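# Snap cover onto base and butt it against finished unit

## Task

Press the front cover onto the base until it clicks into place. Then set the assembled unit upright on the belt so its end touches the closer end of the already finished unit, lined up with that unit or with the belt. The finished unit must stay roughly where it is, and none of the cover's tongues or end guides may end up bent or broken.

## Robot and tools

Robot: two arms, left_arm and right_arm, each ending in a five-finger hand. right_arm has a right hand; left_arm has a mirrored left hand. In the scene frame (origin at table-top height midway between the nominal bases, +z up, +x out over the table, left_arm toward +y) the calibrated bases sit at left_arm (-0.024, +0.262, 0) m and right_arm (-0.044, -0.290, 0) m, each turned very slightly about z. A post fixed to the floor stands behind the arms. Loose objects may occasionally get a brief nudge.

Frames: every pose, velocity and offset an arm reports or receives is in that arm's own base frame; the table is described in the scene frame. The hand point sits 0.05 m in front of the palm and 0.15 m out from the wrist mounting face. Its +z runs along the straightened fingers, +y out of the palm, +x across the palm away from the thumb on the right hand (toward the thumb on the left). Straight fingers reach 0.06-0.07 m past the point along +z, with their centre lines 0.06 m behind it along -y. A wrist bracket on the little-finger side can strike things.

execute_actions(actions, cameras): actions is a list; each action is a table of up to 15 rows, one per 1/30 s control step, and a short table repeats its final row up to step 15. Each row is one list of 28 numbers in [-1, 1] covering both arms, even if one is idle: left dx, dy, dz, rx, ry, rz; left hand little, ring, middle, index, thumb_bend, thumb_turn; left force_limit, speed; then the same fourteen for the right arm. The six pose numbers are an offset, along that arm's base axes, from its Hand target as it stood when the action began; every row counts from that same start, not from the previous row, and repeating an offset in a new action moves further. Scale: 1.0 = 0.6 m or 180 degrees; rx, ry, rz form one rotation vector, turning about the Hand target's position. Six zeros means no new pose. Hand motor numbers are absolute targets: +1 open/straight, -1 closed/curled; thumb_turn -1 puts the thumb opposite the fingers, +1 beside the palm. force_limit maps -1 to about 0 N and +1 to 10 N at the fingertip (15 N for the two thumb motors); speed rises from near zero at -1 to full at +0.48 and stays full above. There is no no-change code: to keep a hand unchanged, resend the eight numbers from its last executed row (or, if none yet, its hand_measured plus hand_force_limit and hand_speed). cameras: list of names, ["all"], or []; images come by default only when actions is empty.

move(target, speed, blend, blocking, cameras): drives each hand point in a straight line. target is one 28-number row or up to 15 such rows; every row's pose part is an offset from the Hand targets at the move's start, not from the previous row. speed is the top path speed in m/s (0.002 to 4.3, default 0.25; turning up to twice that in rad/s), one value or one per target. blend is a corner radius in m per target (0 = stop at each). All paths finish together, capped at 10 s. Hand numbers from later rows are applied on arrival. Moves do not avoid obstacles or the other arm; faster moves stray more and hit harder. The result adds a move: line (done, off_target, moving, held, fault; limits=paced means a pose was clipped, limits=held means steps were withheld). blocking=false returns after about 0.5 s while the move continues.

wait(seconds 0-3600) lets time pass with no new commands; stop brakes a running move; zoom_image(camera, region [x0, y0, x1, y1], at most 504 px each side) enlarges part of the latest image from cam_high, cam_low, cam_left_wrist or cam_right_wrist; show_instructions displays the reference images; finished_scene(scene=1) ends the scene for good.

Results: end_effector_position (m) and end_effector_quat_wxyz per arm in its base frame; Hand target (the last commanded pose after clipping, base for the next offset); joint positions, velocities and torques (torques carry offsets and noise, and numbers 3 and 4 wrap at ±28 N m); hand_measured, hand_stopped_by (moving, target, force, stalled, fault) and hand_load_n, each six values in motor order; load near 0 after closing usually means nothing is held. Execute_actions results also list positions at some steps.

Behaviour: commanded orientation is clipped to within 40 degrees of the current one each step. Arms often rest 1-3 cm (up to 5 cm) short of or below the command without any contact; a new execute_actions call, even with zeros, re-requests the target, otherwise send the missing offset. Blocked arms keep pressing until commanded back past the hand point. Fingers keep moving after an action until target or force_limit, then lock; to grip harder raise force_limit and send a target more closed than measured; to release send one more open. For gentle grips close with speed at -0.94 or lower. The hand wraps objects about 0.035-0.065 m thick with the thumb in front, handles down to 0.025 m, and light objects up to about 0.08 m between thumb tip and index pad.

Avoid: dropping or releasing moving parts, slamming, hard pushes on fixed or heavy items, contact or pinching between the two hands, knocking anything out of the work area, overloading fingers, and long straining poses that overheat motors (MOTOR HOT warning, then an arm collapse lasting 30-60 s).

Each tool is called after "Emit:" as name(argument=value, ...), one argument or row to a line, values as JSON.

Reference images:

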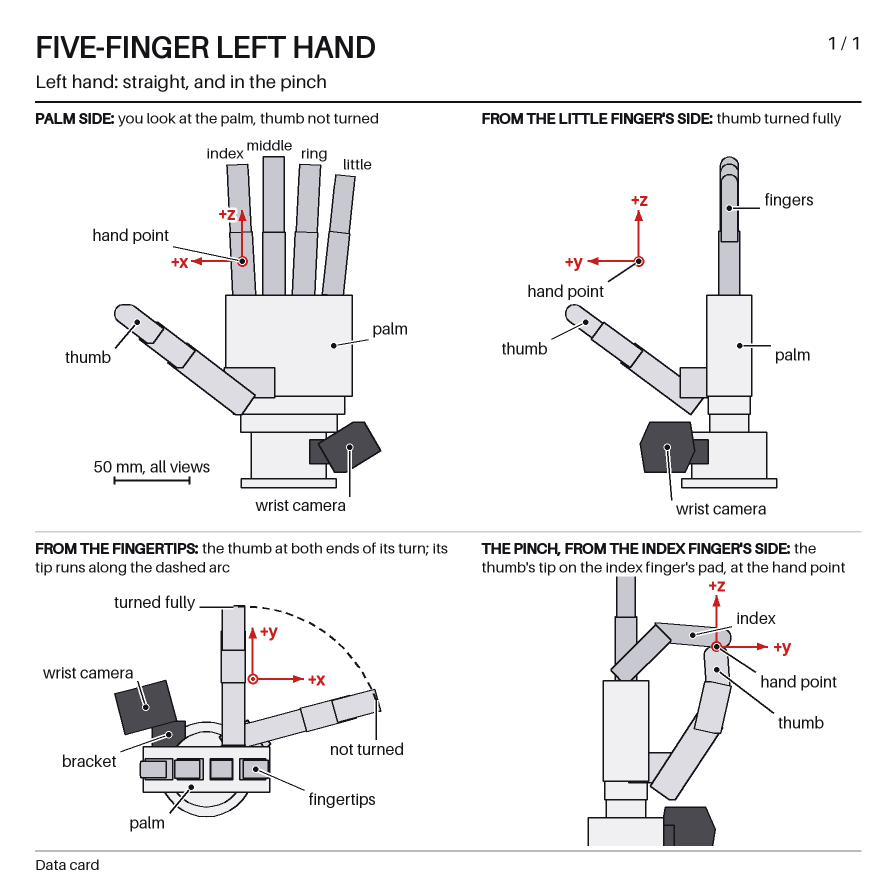

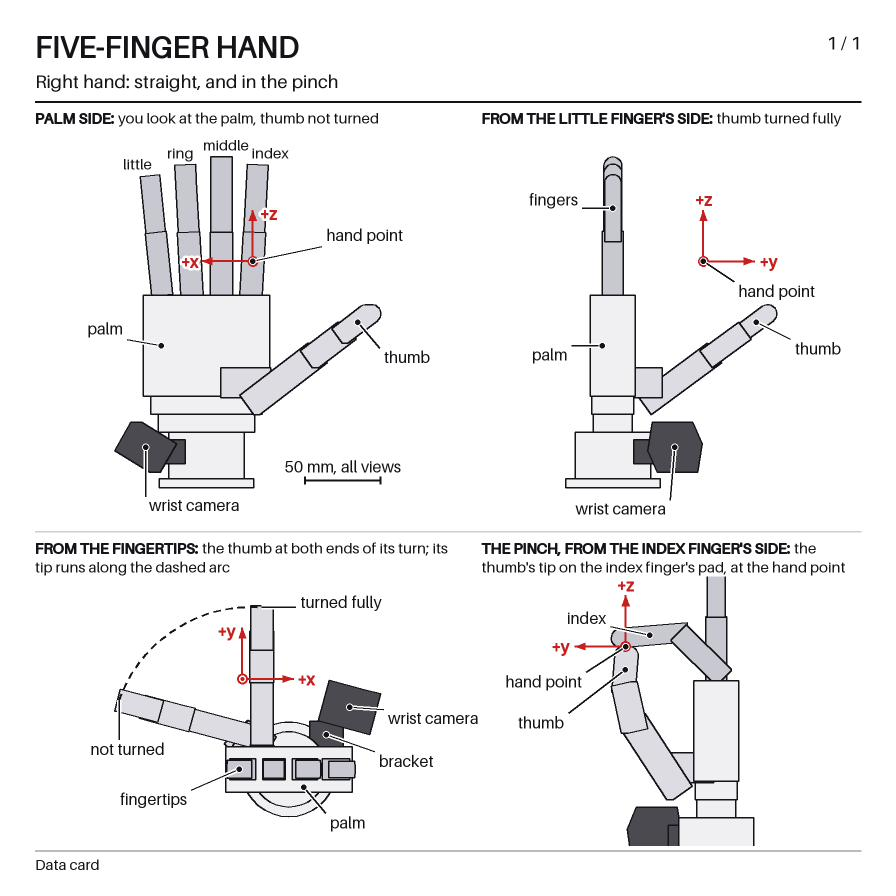

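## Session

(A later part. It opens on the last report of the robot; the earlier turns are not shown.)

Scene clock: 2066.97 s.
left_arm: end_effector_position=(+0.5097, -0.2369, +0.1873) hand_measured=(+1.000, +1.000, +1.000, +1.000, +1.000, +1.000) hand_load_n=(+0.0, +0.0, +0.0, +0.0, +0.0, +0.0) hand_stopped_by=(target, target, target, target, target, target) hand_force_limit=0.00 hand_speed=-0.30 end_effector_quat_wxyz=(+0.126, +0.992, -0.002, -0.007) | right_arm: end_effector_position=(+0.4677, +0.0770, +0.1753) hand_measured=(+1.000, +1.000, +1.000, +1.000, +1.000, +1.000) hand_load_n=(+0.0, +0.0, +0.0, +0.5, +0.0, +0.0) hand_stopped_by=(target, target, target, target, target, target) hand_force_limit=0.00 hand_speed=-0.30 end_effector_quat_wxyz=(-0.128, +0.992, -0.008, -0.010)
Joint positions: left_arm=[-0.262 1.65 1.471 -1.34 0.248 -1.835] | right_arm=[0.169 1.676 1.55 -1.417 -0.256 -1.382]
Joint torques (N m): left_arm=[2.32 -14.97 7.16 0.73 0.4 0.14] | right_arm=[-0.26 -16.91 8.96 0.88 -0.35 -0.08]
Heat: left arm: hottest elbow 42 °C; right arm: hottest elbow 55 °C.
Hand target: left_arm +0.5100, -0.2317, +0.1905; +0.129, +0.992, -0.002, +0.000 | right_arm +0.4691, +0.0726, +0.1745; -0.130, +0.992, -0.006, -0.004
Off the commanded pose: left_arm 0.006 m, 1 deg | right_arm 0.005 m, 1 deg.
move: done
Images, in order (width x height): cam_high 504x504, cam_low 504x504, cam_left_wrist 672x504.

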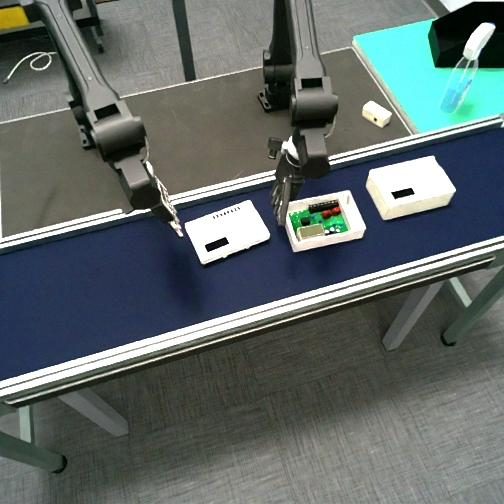

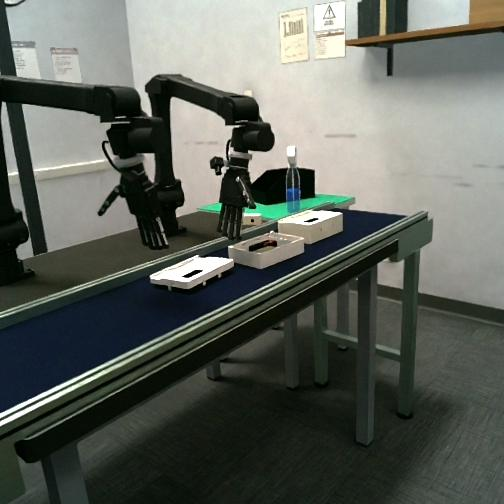

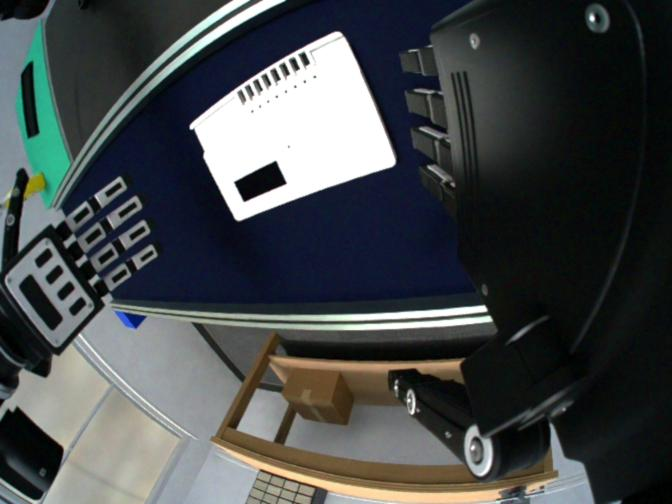

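Emit:
move(
  target=[
    [0,-0.017,0,0,0,0,1,1,1,1,1,1,0,-0.3,0,-0.013,0,0,0,0,1,1,1,1,1,1,0,-0.3],
    [0,-0.017,-0.10,0,0,0,1,1,1,1,1,1,0,-0.3,0,-0.013,-0.15,0,0,0,1,1,1,1,1,1,0,-0.3],
  ],
  speed=0.08,
  cameras=["cam_low","cam_high","cam_left_wrist"],
)

Emit:
zoom_image(
  camera="cam_high",
  region=[160, 130, 360, 280],
)

Emit:
zoom_image(
  camera="cam_low",
  region=[130, 200, 330, 320],
)

Scene clock: 2092.27 s.
left_arm: end_effector_position=(+0.5120, -0.2373, +0.1422) hand_measured=(+1.000, +1.000, +1.000, +1.000, +1.000, +1.000) hand_load_n=(+0.0, +0.0, -0.5, +0.0, +0.0, -0.5) hand_stopped_by=(target, target, target, target, target, target) hand_force_limit=0.00 hand_speed=-0.30 end_effector_quat_wxyz=(+0.130, +0.991, -0.002, +0.007) | right_arm: end_effector_position=(+0.4671, +0.0715, +0.0953) hand_measured=(+1.000, +1.000, +1.000, +1.000, +1.000, +1.000) hand_load_n=(+0.0, +0.0, +0.0, +0.0, +0.0, +0.0) hand_stopped_by=(target, target, target, target, target, target) hand_force_limit=0.00 hand_speed=-0.30 end_effector_quat_wxyz=(-0.130, +0.992, -0.004, +0.001)
Joint positions: left_arm=[-0.262 1.665 1.363 -1.186 0.248 -1.84] | right_arm=[0.159 1.705 1.373 -1.195 -0.257 -1.398]
Joint torques (N m): left_arm=[0.91 -12.22 7.06 0.84 0.35 -0.03] | right_arm=[-0.73 -14.68 8.9 0.92 -0.35 -0.07]
Heat: left arm: hottest elbow 42 °C; right arm: hottest elbow 52 °C.
Hand target: left_arm +0.5099, -0.2419, +0.1303; +0.129, +0.992, -0.002, +0.000 | right_arm +0.4691, +0.0650, +0.0844; -0.130, +0.992, -0.006, -0.004
Off the commanded pose: left_arm 0.013 m, 1 deg | right_arm 0.013 m, 1 deg.
move: off_target (left_arm, right_arm)
Images, in order (width x height): cam_high 504x504, cam_low 504x504, cam_left_wrist 672x504.

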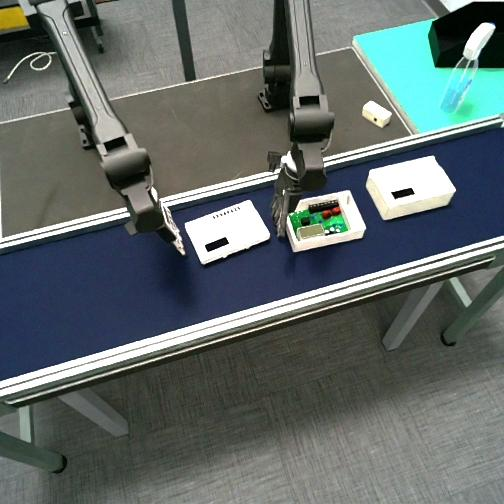

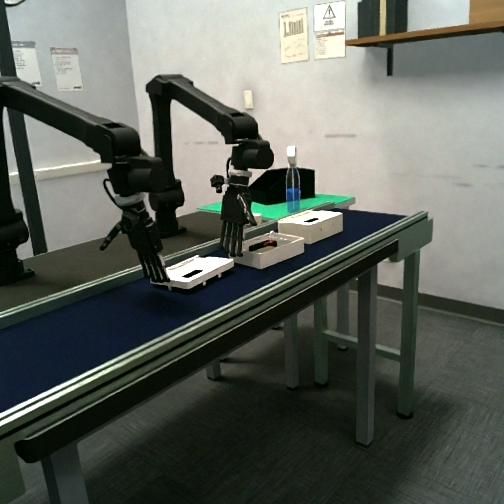

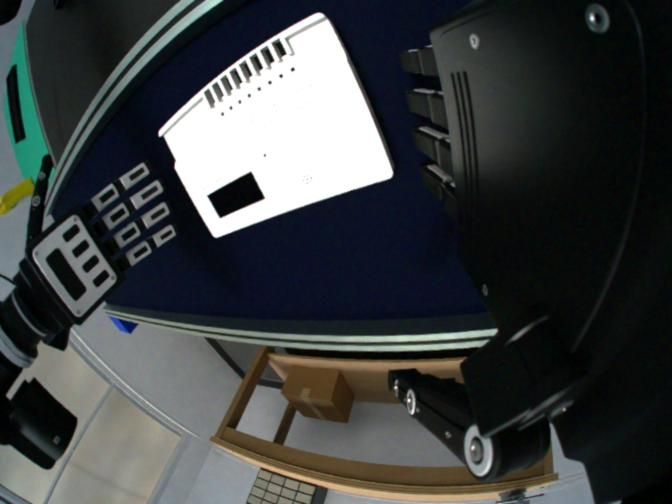

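Scaled by 2.520.

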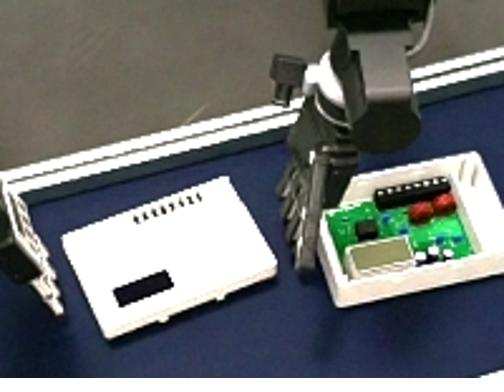

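Scaled by 2.520.

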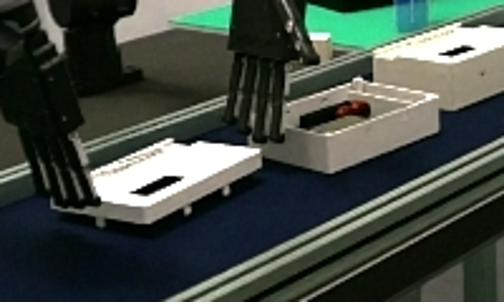

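Emit:
move(
  target=[0,0,-0.034,0,0,0,1,1,1,1,1,1,0,-0.3,0,0,-0.034,0,0,0,1,1,1,1,1,1,0,-0.3],
  speed=0.05,
  cameras=["cam_low","cam_high","cam_left_wrist"],
)

Emit:
zoom_image(
  camera="cam_low",
  region=[130, 200, 330, 320],
)

Emit:
zoom_image(
  camera="cam_left_wrist",
  region=[80, 0, 480, 270],
)

Scene clock: 2101.00 s.
left_arm: end_effector_position=(+0.5124, -0.2374, +0.1212) hand_measured=(+1.000, +1.000, +1.000, +1.000, +1.000, +1.000) hand_load_n=(+0.0, +0.0, +0.0, +0.0, +0.0, +0.0) hand_stopped_by=(target, target, target, target, target, target) hand_force_limit=0.00 hand_speed=-0.30 end_effector_quat_wxyz=(+0.130, +0.991, -0.002, +0.007) | right_arm: end_effector_position=(+0.4683, +0.0717, +0.0768) hand_measured=(+1.000, +1.000, +1.000, +1.000, +1.000, +1.000) hand_load_n=(+0.0, +0.0, +0.0, +0.0, +0.0, +0.0) hand_stopped_by=(target, target, target, target, target, target) hand_force_limit=0.00 hand_speed=-0.30 end_effector_quat_wxyz=(-0.130, +0.991, -0.004, +0.003)
Joint positions: left_arm=[-0.262 1.684 1.33 -1.134 0.248 -1.84] | right_arm=[0.159 1.721 1.344 -1.144 -0.257 -1.398]
Joint torques (N m): left_arm=[1.03 -12.45 6.95 0.79 0.36 -0.03] | right_arm=[-0.67 -14.39 8.62 0.81 -0.35 -0.07]
Heat: left arm: hottest elbow 42 °C; right arm: hottest elbow 53 °C.
Hand target: left_arm +0.5098, -0.2419, +0.1097; +0.129, +0.992, -0.002, -0.001 | right_arm +0.4691, +0.0650, +0.0640; -0.130, +0.992, -0.006, -0.004
Off the commanded pose: left_arm 0.012 m, 1 deg | right_arm 0.014 m, 1 deg.
move: off_target (left_arm, right_arm)
Images, in order (width x height): cam_high 504x504, cam_low 504x504, cam_left_wrist 672x504.

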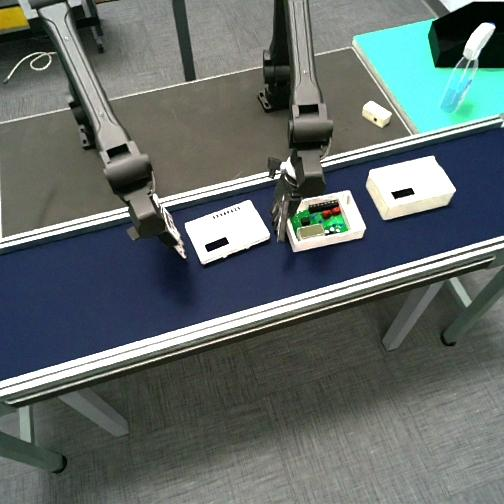

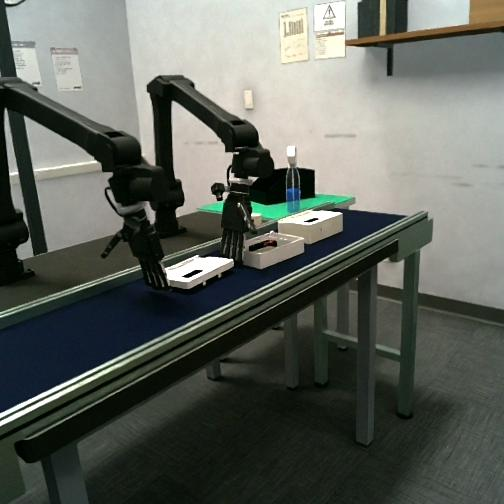

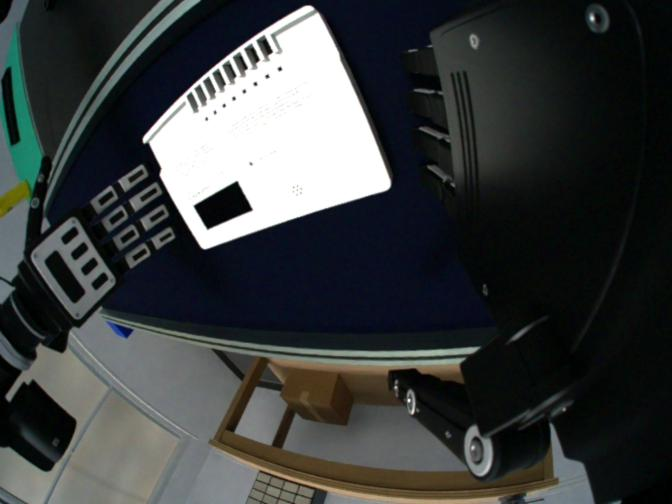

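Scaled by 2.520.

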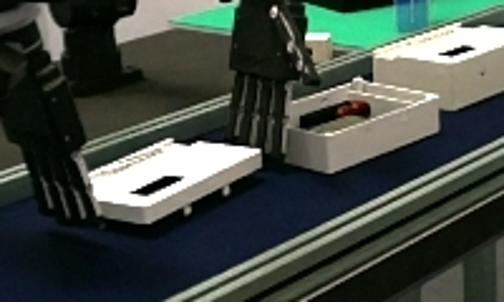

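Scaled by 1.260 from the camera's image (finer frame: 960x720).

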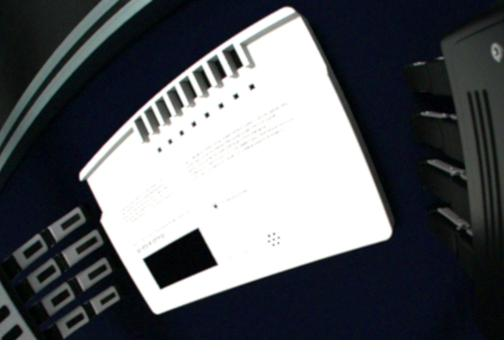

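Emit:
move(
  target=[0,-0.03,-0.005,0,0,0,1,1,1,1,1,1,0,-0.3,0,0.035,-0.005,0,0,0,1,1,1,1,1,1,0,-0.3],
  speed=0.04,
  cameras=["cam_low","cam_left_wrist"],
)

Emit:
zoom_image(
  camera="cam_left_wrist",
  region=[80, 0, 480, 270],
)

Scene clock: 2114.03 s.
left_arm: end_effector_position=(+0.5099, -0.2530, +0.1163) hand_measured=(+1.000, +1.000, +1.000, +1.000, +1.000, +1.000) hand_load_n=(+0.0, +0.0, +0.0, +0.0, +0.0, +0.0) hand_stopped_by=(target, target, target, target, target, target) hand_force_limit=0.00 hand_speed=-0.30 end_effector_quat_wxyz=(+0.131, +0.991, +0.000, +0.004) | right_arm: end_effector_position=(+0.4701, +0.0791, +0.0739) hand_measured=(+1.000, +1.000, +1.000, +1.000, +1.000, +1.000) hand_load_n=(+0.0, +0.0, +0.0, +0.0, +0.0, +0.0) hand_stopped_by=(target, target, target, target, target, target) hand_force_limit=0.00 hand_speed=-0.30 end_effector_quat_wxyz=(-0.131, +0.991, -0.005, +0.006)
Joint positions: left_arm=[-0.293 1.694 1.33 -1.121 0.248 -1.875] | right_arm=[0.172 1.727 1.344 -1.129 -0.257 -1.381]
Joint torques (N m): left_arm=[0.73 -12.34 7.69 0.81 0.25 -0.05] | right_arm=[1.73 -14.33 8.98 0.96 -0.29 0.19]
Heat: left arm: hottest elbow 42 °C; right arm: hottest elbow 52 °C.
Hand target: left_arm +0.5099, -0.2598, +0.1069; +0.129, +0.992, -0.002, +0.000 | right_arm +0.4691, +0.0860, +0.0611; -0.130, +0.992, -0.006, -0.004
Off the commanded pose: left_arm 0.012 m, 1 deg | right_arm 0.015 m, 1 deg.
move: off_target (left_arm, right_arm)

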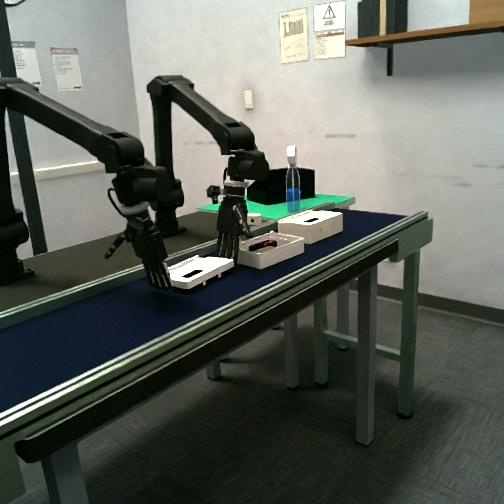

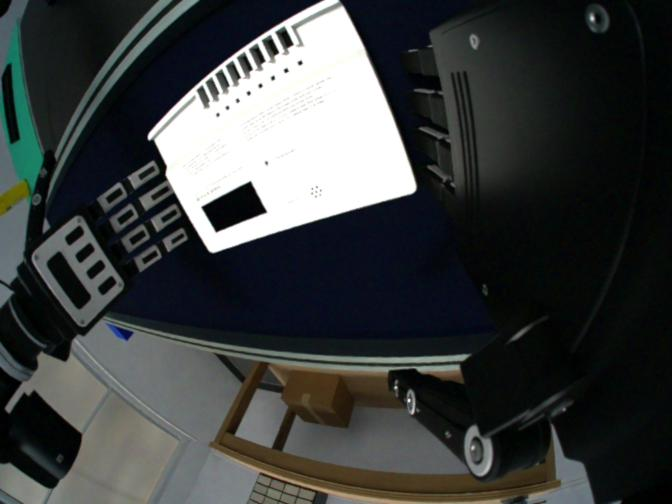

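Scaled by 1.260 from the camera's image (finer frame: 960x720).

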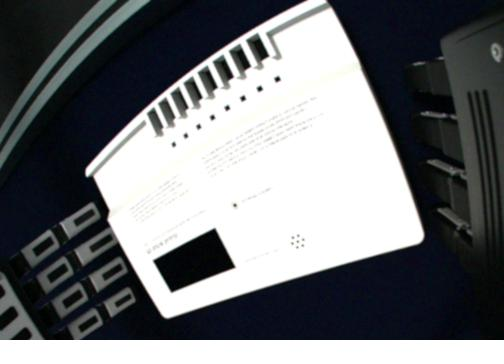

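Emit:
move(
  target=[0,-0.04,0.003,0,0,0,1,1,1,1,1,1,0,-0.3,0,0.03,0.003,0,0,0,1,1,1,1,1,1,0,-0.3],
  speed=0.04,
  cameras=["cam_low","cam_left_wrist"],
)

Emit:
zoom_image(
  camera="cam_left_wrist",
  region=[80, 0, 480, 270],
)

Scene clock: 2122.13 s.
left_arm: end_effector_position=(+0.5063, -0.2641, +0.1113) hand_measured=(+1.000, +1.000, +1.000, +1.000, +1.000, +1.000) hand_load_n=(+0.0, +0.0, +0.0, +0.0, +0.5, +0.0) hand_stopped_by=(target, target, target, target, target, target) hand_force_limit=0.00 hand_speed=-0.30 end_effector_quat_wxyz=(+0.125, +0.992, +0.011, -0.002) | right_arm: end_effector_position=(+0.4660, +0.0919, +0.0732) hand_measured=(+1.000, +1.000, +1.000, +1.000, +1.000, +1.000) hand_load_n=(-0.5, +0.0, +0.0, -1.0, +0.0, +0.0) hand_stopped_by=(target, target, target, target, target, target) hand_force_limit=0.00 hand_speed=-0.30 end_effector_quat_wxyz=(-0.129, +0.992, -0.008, +0.001)
Joint positions: left_arm=[-0.321 1.701 1.33 -1.12 0.238 -1.923] | right_arm=[0.199 1.729 1.344 -1.129 -0.253 -1.349]
Joint torques (N m): left_arm=[-0.44 -11.75 9.58 0.83 0.53 -0.01] | right_arm=[2.37 -14.1 10.04 1.06 -0.36 0.2]
Heat: left arm: hottest elbow 42 °C; right arm: hottest elbow 52 °C.
Hand target: left_arm +0.5098, -0.2838, +0.1085; +0.129, +0.992, -0.001, -0.001 | right_arm +0.4691, +0.1040, +0.0628; -0.130, +0.992, -0.006, -0.004
Off the commanded pose: left_arm 0.020 m, 2 deg | right_arm 0.016 m, 1 deg.
move: off_target (left_arm, right_arm)

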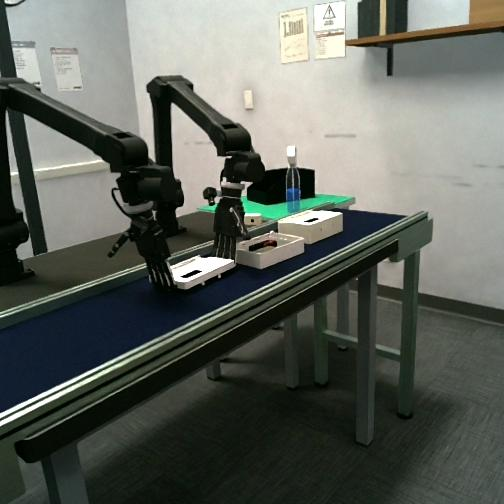

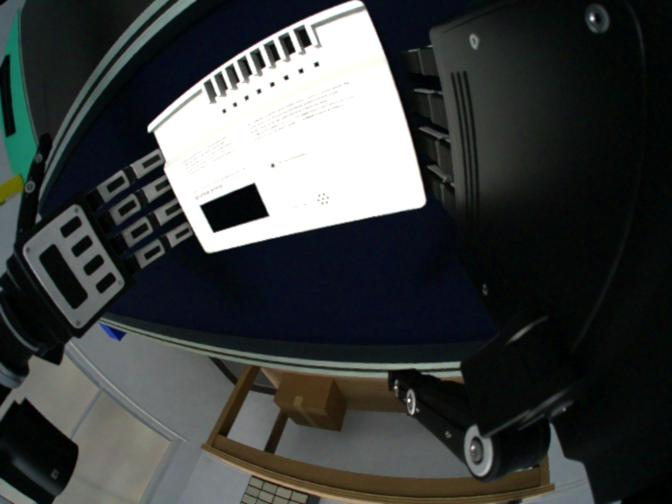

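Scaled by 1.260 from the camera's image (finer frame: 960x720).

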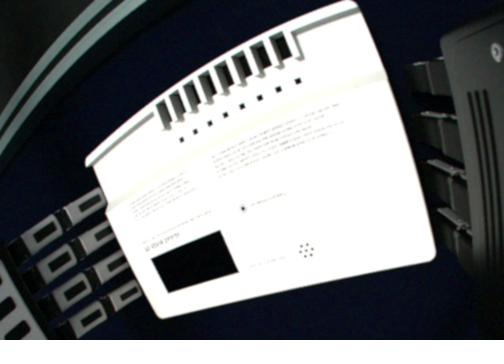

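Emit:
move(
  target=[0,-0.03,0.0,0,0,0,1,1,1,1,1,1,0,-0.3,0,0.03,0.003,0,0,0,1,1,1,1,1,1,0,-0.3],
  speed=0.03,
  cameras=["cam_low","cam_high","cam_left_wrist"],
)

Emit:
zoom_image(
  camera="cam_left_wrist",
  region=[80, 0, 480, 270],
)

Emit:
zoom_image(
  camera="cam_high",
  region=[160, 130, 360, 280],
)

Scene clock: 2130.20 s.
left_arm: end_effector_position=(+0.5068, -0.2672, +0.1106) hand_measured=(+1.000, +1.000, +1.000, +1.000, +1.000, +1.000) hand_load_n=(+0.0, +0.0, +0.0, +0.0, +0.0, +0.0) hand_stopped_by=(target, target, target, target, target, target) hand_force_limit=0.00 hand_speed=-0.30 end_effector_quat_wxyz=(+0.117, +0.993, +0.020, +0.000) | right_arm: end_effector_position=(+0.4628, +0.0987, +0.0712) hand_measured=(+1.000, +1.000, +1.000, +1.000, +1.000, +1.000) hand_load_n=(+0.0, +0.0, -2.5, -2.0, +0.0, +0.0) hand_stopped_by=(target, target, target, target, target, target) hand_force_limit=0.00 hand_speed=-0.30 end_effector_quat_wxyz=(-0.122, +0.992, -0.014, -0.003)
Joint positions: left_arm=[-0.335 1.701 1.332 -1.12 0.219 -1.954] | right_arm=[0.218 1.734 1.344 -1.129 -0.239 -1.319]
Joint torques (N m): left_arm=[-1.85 -10.99 10.63 0.94 1.14 -0.04] | right_arm=[3.66 -14.04 11.21 1.1 -0.8 0.28]
Heat: left arm: hottest elbow 43 °C; right arm: hottest elbow 52 °C.
Hand target: left_arm +0.5100, -0.3018, +0.1087; +0.129, +0.992, -0.002, +0.000 | right_arm +0.4691, +0.1220, +0.0646; -0.130, +0.992, -0.006, -0.004
Off the commanded pose: left_arm 0.035 m, 3 deg | right_arm 0.025 m, 1 deg.
move: off_target (left_arm, right_arm)
Images, in order (width x height): cam_high 504x504, cam_low 504x504, cam_left_wrist 672x504.

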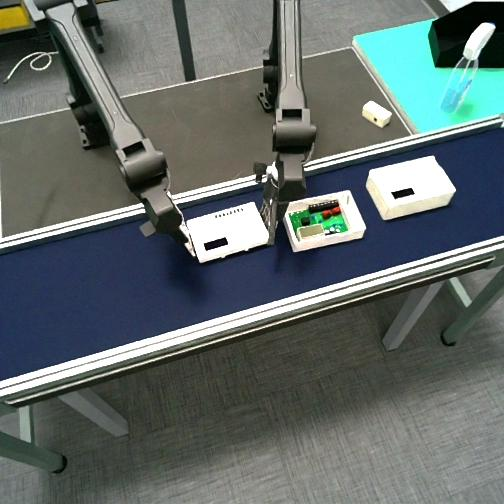

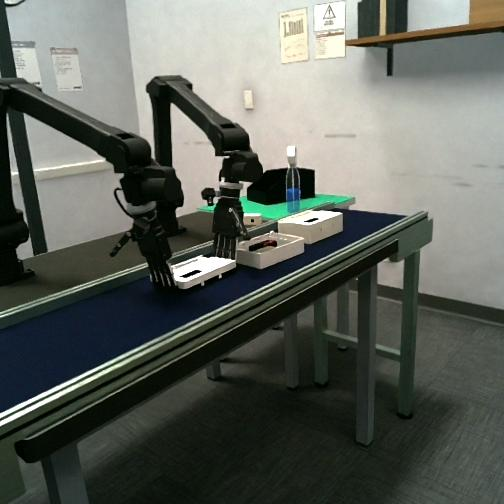

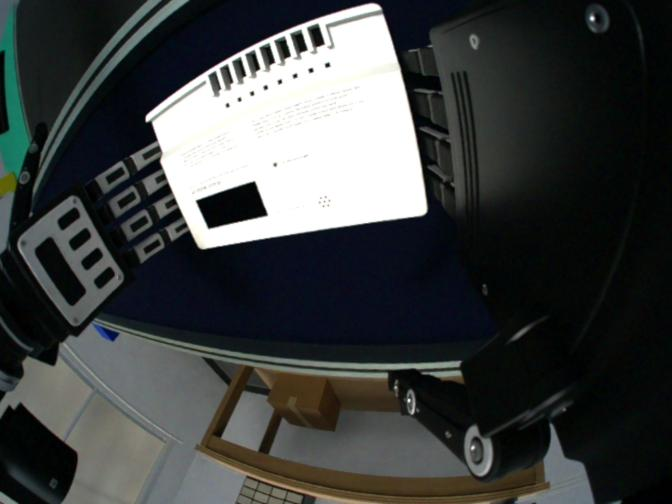

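Scaled by 1.260 from the camera's image (finer frame: 960x720).

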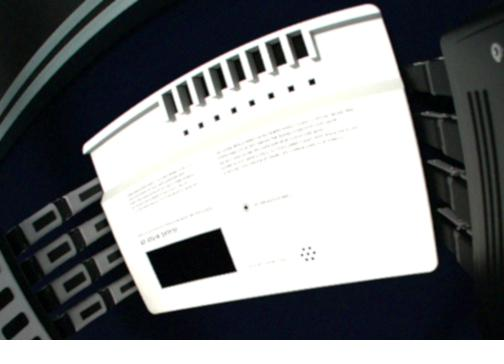

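Scaled by 2.520.

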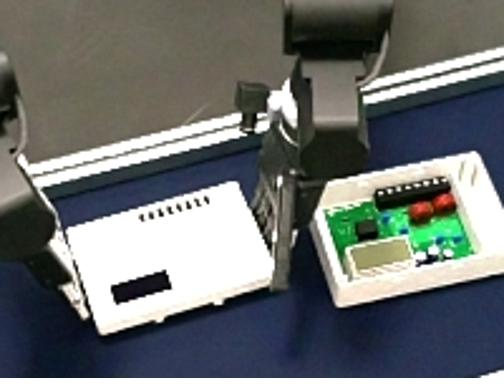

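Emit:
move(
  target=[0,-0.014,0.0,0,0,0,1,1,1,1,1,1,0,-0.3,0,0.026,0.002,0,0,0,1,1,1,1,1,1,0,-0.3],
  speed=0.03,
)

Emit:
move(
  target=[0,0,0.03,0,0,0,1,1,1,1,1,1,0,-0.3,0,0,0.028,0,0,0,1,1,1,1,1,1,0,-0.3],
  speed=0.03,
  cameras=["cam_low","cam_left_wrist"],
)

Emit:
zoom_image(
  camera="cam_low",
  region=[130, 200, 330, 320],
)

Scene clock: 2143.43 s.
left_arm: end_effector_position=(+0.5068, -0.2687, +0.1105) hand_measured=(+1.000, +1.000, +1.000, +1.000, +1.000, +1.000) hand_load_n=(+0.0, +0.0, +0.0, +0.0, +0.0, +0.0) hand_stopped_by=(target, target, target, target, target, target) hand_force_limit=0.00 hand_speed=-0.30 end_effector_quat_wxyz=(+0.113, +0.993, +0.021, +0.001) | right_arm: end_effector_position=(+0.4611, +0.1014, +0.0714) hand_measured=(+1.000, +1.000, +1.000, +1.000, +1.000, +1.000) hand_load_n=(+0.0, +0.0, -3.5, -4.5, +0.0, +0.0) hand_stopped_by=(target, target, target, target, target, target) hand_force_limit=0.00 hand_speed=-0.30 end_effector_quat_wxyz=(-0.114, +0.993, -0.019, -0.003)
Joint positions: left_arm=[-0.341 1.701 1.334 -1.12 0.211 -1.963] | right_arm=[0.229 1.734 1.344 -1.129 -0.223 -1.297]
Joint torques (N m): left_arm=[-2.37 -10.46 11.1 1.01 1.43 -0.09] | right_arm=[5.19 -13.68 12.19 1.11 -1.34 0.36]
Heat: left arm: hottest elbow 43 °C; right arm: hottest elbow 52 °C.
Hand target: left_arm +0.5099, -0.3103, +0.1087; +0.129, +0.992, -0.002, +0.000 | right_arm +0.4692, +0.1375, +0.0659; -0.130, +0.992, -0.006, -0.004
Off the commanded pose: left_arm 0.042 m, 3 deg | right_arm 0.038 m, 2 deg.
move: off_target (left_arm, right_arm)

Scene clock: 2144.37 s.
left_arm: end_effector_position=(+0.5069, -0.2701, +0.1118) hand_measured=(+1.000, +1.000, +1.000, +1.000, +1.000, +1.000) hand_load_n=(+0.0, +0.0, +0.0, +0.0, +0.0, +0.0) hand_stopped_by=(target, target, target, target, target, target) hand_force_limit=0.00 hand_speed=-0.30 end_effector_quat_wxyz=(+0.109, +0.994, +0.021, -0.006) | right_arm: end_effector_position=(+0.4568, +0.1016, +0.0755) hand_measured=(+1.000, +1.000, +1.000, +1.000, +1.000, +1.000) hand_load_n=(+0.0, -0.5, -4.5, -3.5, +0.0, +0.0) hand_stopped_by=(target, target, target, target, target, target) hand_force_limit=0.00 hand_speed=-0.30 end_effector_quat_wxyz=(-0.111, +0.994, -0.021, -0.012)
Joint positions: left_arm=[-0.344 1.71 1.353 -1.145 0.208 -1.963] | right_arm=[0.232 1.734 1.354 -1.157 -0.222 -1.294]
Joint torques (N m): left_arm=[-2.14 -12.69 11.96 0.17 1.57 -0.09] | right_arm=[4.89 -15.15 13.61 0.59 -1.4 0.32]
Heat: left arm: hottest elbow 43 °C; right arm: hottest elbow 53 °C.
Hand target: left_arm +0.5099, -0.3102, +0.1268; +0.129, +0.992, -0.002, +0.000 | right_arm +0.4692, +0.1375, +0.0827; -0.130, +0.992, -0.006, -0.004
Off the commanded pose: left_arm 0.043 m, 4 deg | right_arm 0.039 m, 3 deg.
move: off_target (left_arm, right_arm)

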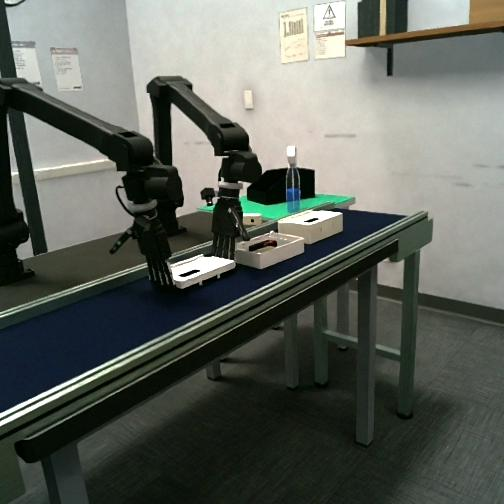

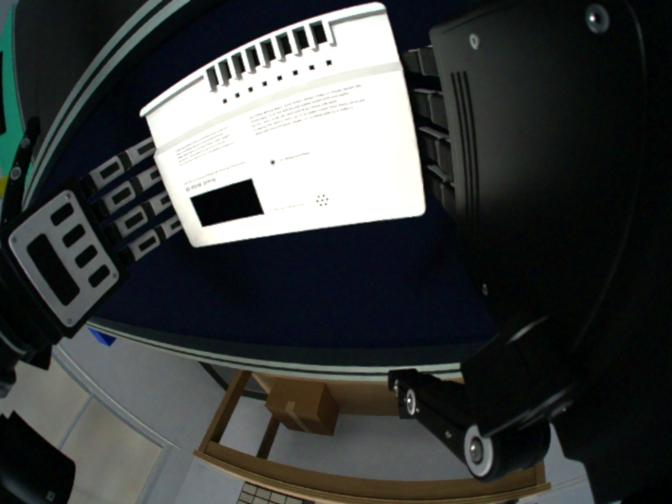

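Scaled by 2.520.

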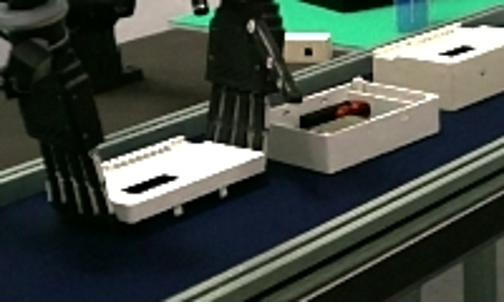

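Emit:
move(
  target=[0,0,0.03,0,0,0,1,1,1,1,1,1,0,-0.3,0,0,0.025,0,0,0,1,1,1,1,1,1,0,-0.3],
  speed=0.02,
  cameras=["cam_low","cam_left_wrist"],
)

Emit:
zoom_image(
  camera="cam_low",
  region=[130, 200, 330, 320],
)

Scene clock: 2151.30 s.
left_arm: end_effector_position=(+0.5057, -0.2708, +0.1208) hand_measured=(+1.000, +1.000, +1.000, +1.000, +1.000, +1.000) hand_load_n=(+0.0, +0.0, +0.0, +0.0, +0.5, +0.0) hand_stopped_by=(target, target, target, target, target, target) hand_force_limit=0.00 hand_speed=-0.30 end_effector_quat_wxyz=(+0.106, +0.994, +0.021, -0.014) | right_arm: end_effector_position=(+0.4560, +0.1016, +0.0843) hand_measured=(+1.000, +1.000, +1.000, +1.000, +1.000, +1.000) hand_load_n=(+0.0, -0.5, -4.5, -3.5, +0.0, +0.0) hand_stopped_by=(target, target, target, target, target, target) hand_force_limit=0.00 hand_speed=-0.30 end_effector_quat_wxyz=(-0.109, +0.994, -0.021, -0.019)
Joint positions: left_arm=[-0.346 1.71 1.381 -1.191 0.208 -1.963] | right_arm=[0.232 1.734 1.377 -1.195 -0.222 -1.294]
Joint torques (N m): left_arm=[-2.02 -13.92 12.14 0.14 1.58 -0.07] | right_arm=[4.89 -16.26 13.72 0.59 -1.42 0.32]
Heat: left arm: hottest elbow 44 °C; right arm: hottest elbow 53 °C.
Hand target: left_arm +0.5098, -0.3103, +0.1447; +0.129, +0.992, -0.002, +0.000 | right_arm +0.4691, +0.1376, +0.0977; -0.130, +0.992, -0.006, -0.004
Off the commanded pose: left_arm 0.046 m, 4 deg | right_arm 0.040 m, 3 deg.
move: off_target (left_arm, right_arm)

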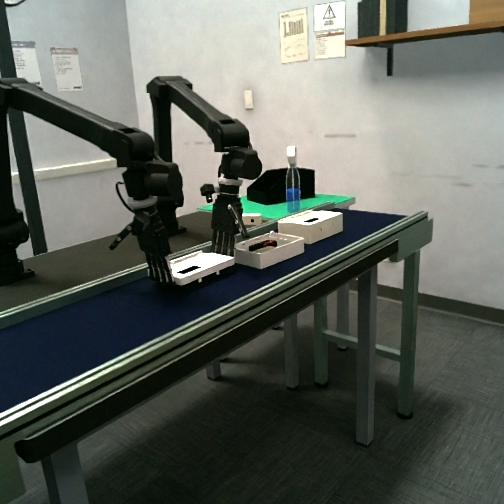

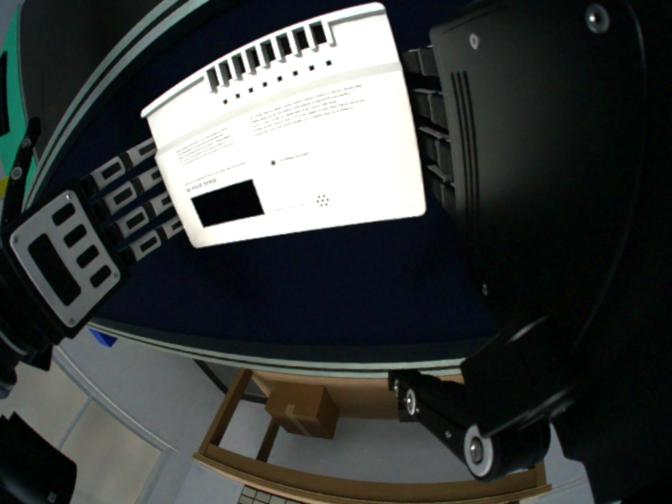

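Scaled by 2.520.

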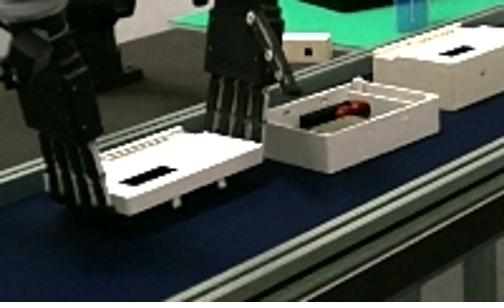

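Emit:
move(
  target=[0.03,0,0.02,0,-0.011,0,1,1,1,1,1,1,0,-0.3,0.035,0,0.02,0,-0.012,0.004,1,1,1,1,1,1,0,-0.3],
  speed=0.03,
  cameras=["cam_low","cam_high","cam_left_wrist"],
)

Emit:
zoom_image(
  camera="cam_low",
  region=[130, 200, 330, 320],
)

Emit:
zoom_image(
  camera="cam_high",
  region=[160, 130, 400, 280],
)

Scene clock: 2161.17 s.
left_arm: end_effector_position=(+0.5221, -0.2728, +0.1369) hand_measured=(+1.000, +1.000, +1.000, +1.000, +1.000, +1.000) hand_load_n=(+0.0, +0.5, +0.0, +0.0, -0.5, +0.0) hand_stopped_by=(target, target, target, target, target, target) hand_force_limit=0.00 hand_speed=-0.30 end_effector_quat_wxyz=(+0.103, +0.994, +0.019, +0.007) | right_arm: end_effector_position=(+0.4752, +0.1025, +0.1034) hand_measured=(+1.000, +1.000, +1.000, +1.000, +1.000, +1.000) hand_load_n=(+0.0, -0.5, -5.0, -4.5, +0.0, +0.0) hand_stopped_by=(target, target, target, target, target, target) hand_force_limit=0.00 hand_speed=-0.30 end_effector_quat_wxyz=(-0.106, +0.994, -0.019, +0.004)
Joint positions: left_arm=[-0.346 1.714 1.429 -1.197 0.188 -1.963] | right_arm=[0.232 1.734 1.433 -1.208 -0.204 -1.294]
Joint torques (N m): left_arm=[-1.38 -13.33 12.51 0.32 1.86 0.02] | right_arm=[4.42 -15.21 14.09 0.8 -1.69 0.11]
Heat: left arm: hottest elbow 44 °C; right arm: hottest elbow 53 °C.
Hand target: left_arm +0.5279, -0.3103, +0.1567; +0.129, +0.991, -0.004, +0.017 | right_arm +0.4901, +0.1376, +0.1097; -0.130, +0.991, +0.003, +0.014
Off the commanded pose: left_arm 0.043 m, 4 deg | right_arm 0.039 m, 4 deg.
move: off_target (left_arm, right_arm)
Images, in order (width x height): cam_high 504x504, cam_low 504x504, cam_left_wrist 672x504.

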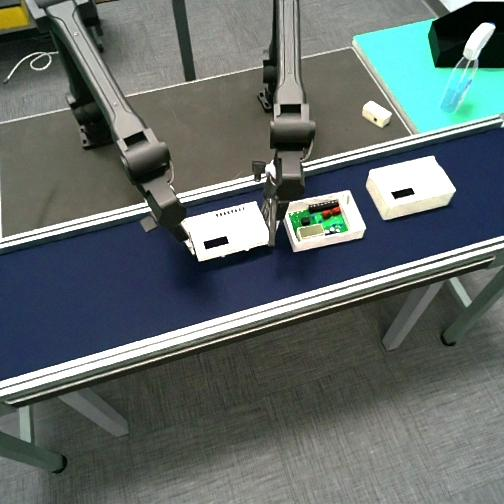

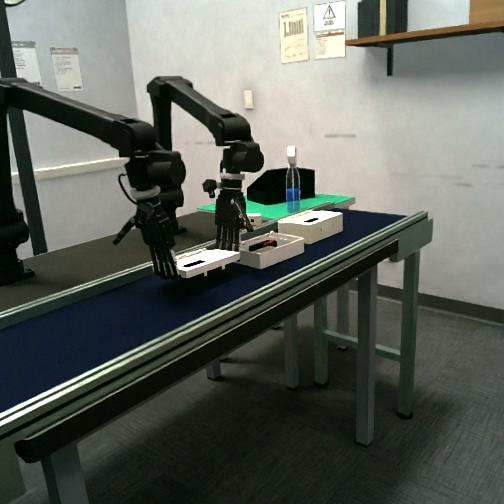

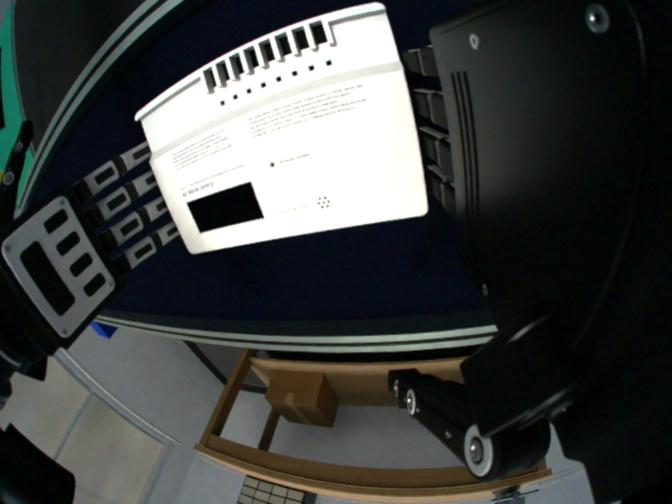

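Scaled by 2.520.

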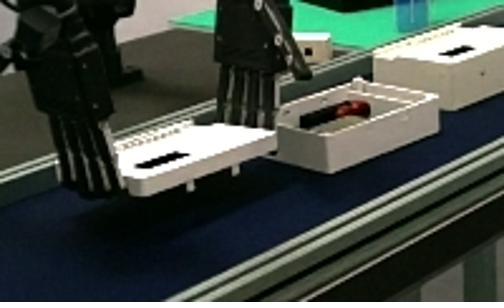

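Scaled by 2.100.

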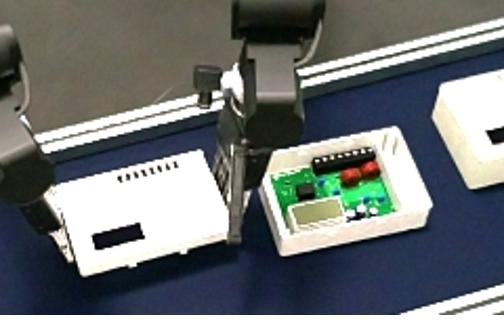

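Emit:
move(
  target=[0.035,0,0.065,0,0.002,0,1,1,1,1,1,1,0,-0.3,0.035,0,0.065,0,0.002,0,1,1,1,1,1,1,0,-0.3],
  speed=0.03,
  cameras=["cam_low","cam_high","cam_left_wrist"],
)

Emit:
zoom_image(
  camera="cam_low",
  region=[130, 200, 330, 320],
)

Emit:
zoom_image(
  camera="cam_high",
  region=[160, 130, 400, 280],
)

Scene clock: 2170.07 s.
left_arm: end_effector_position=(+0.5411, -0.2750, +0.1733) hand_measured=(+1.000, +1.000, +1.000, +1.000, +1.000, +1.000) hand_load_n=(+0.0, +0.0, +0.0, +0.0, +0.0, +0.0) hand_stopped_by=(target, target, target, target, target, target) hand_force_limit=0.00 hand_speed=-0.30 end_effector_quat_wxyz=(+0.097, +0.995, +0.016, +0.003) | right_arm: end_effector_position=(+0.4957, +0.1040, +0.1448) hand_measured=(+1.000, +1.000, +1.000, +1.000, +1.000, +1.000) hand_load_n=(+0.0, -1.0, -6.0, -5.0, +0.0, +0.0) hand_stopped_by=(target, target, target, target, target, target) hand_force_limit=0.00 hand_speed=-0.30 end_effector_quat_wxyz=(-0.101, +0.995, -0.015, +0.002)
Joint positions: left_arm=[-0.34 1.749 1.578 -1.326 0.18 -1.948] | right_arm=[0.23 1.764 1.585 -1.338 -0.195 -1.305]
Joint torques (N m): left_arm=[-0.79 -14.45 13.01 0.42 2.32 0.03] | right_arm=[3.6 -15.21 14.45 1.09 -2.08 0.11]
Heat: left arm: hottest elbow 46 °C; right arm: hottest elbow 55 °C.
Hand target: left_arm +0.5488, -0.3103, +0.1956; +0.129, +0.992, -0.003, +0.013 | right_arm +0.5111, +0.1375, +0.1486; -0.130, +0.991, +0.003, +0.010
Off the commanded pose: left_arm 0.043 m, 4 deg | right_arm 0.037 m, 4 deg.
move: off_target (left_arm, right_arm)
Images, in order (width x height): cam_high 504x504, cam_low 504x504, cam_left_wrist 672x504.

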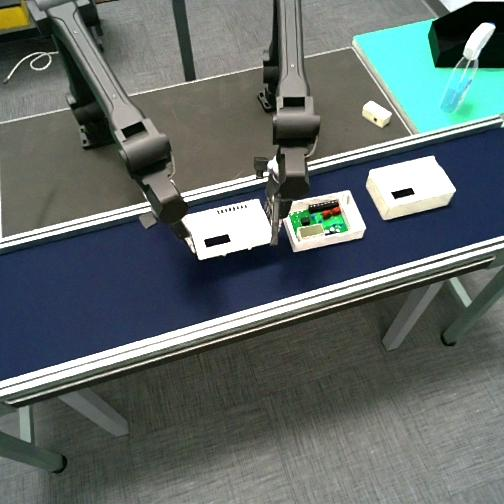

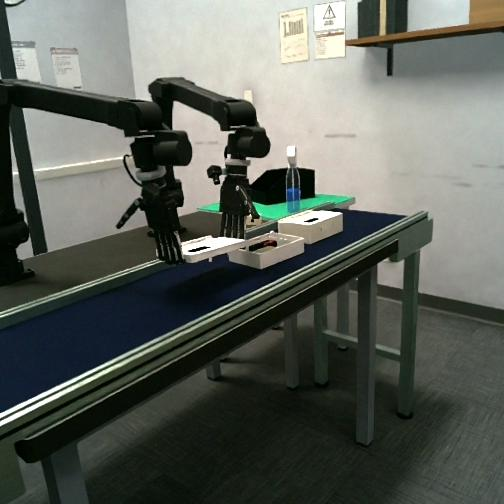

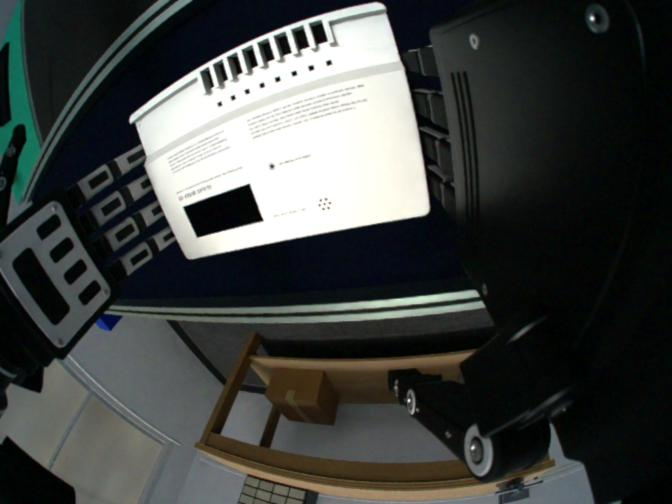

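Scaled by 2.520.

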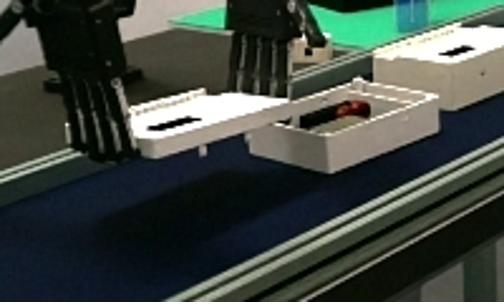

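Scaled by 2.100.

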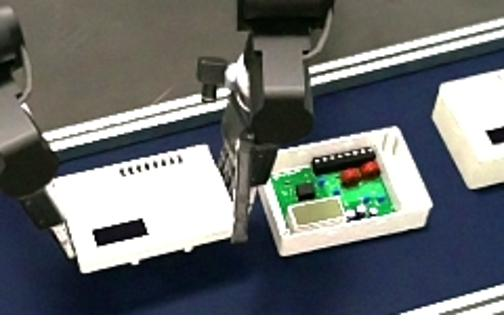

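Emit:
zoom_image(
  camera="cam_high",
  region=[180, 200, 300, 270],
)

Emit:
zoom_image(
  camera="cam_high",
  region=[270, 180, 390, 250],
)

Scaled by 4.200.

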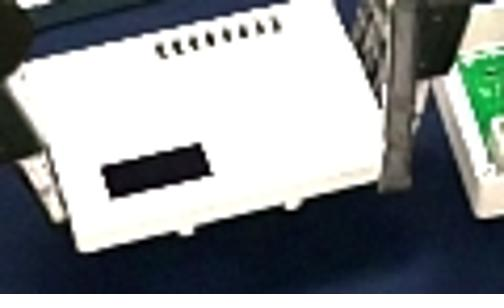

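Scaled by 4.200.

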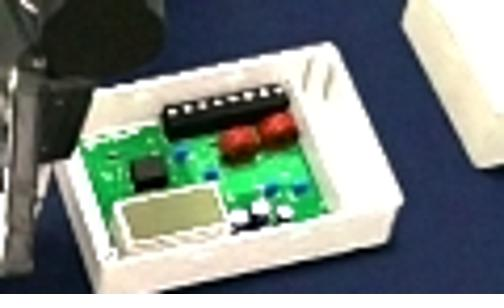

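Emit:
zoom_image(
  camera="cam_high",
  region=[270, 140, 480, 270],
)

Scaled by 2.400.

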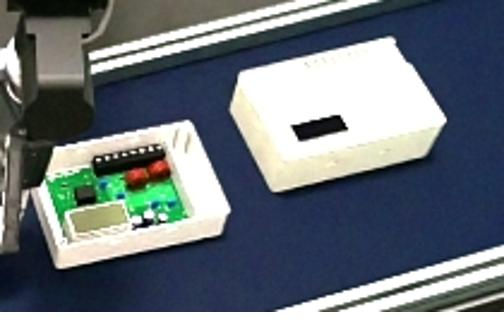

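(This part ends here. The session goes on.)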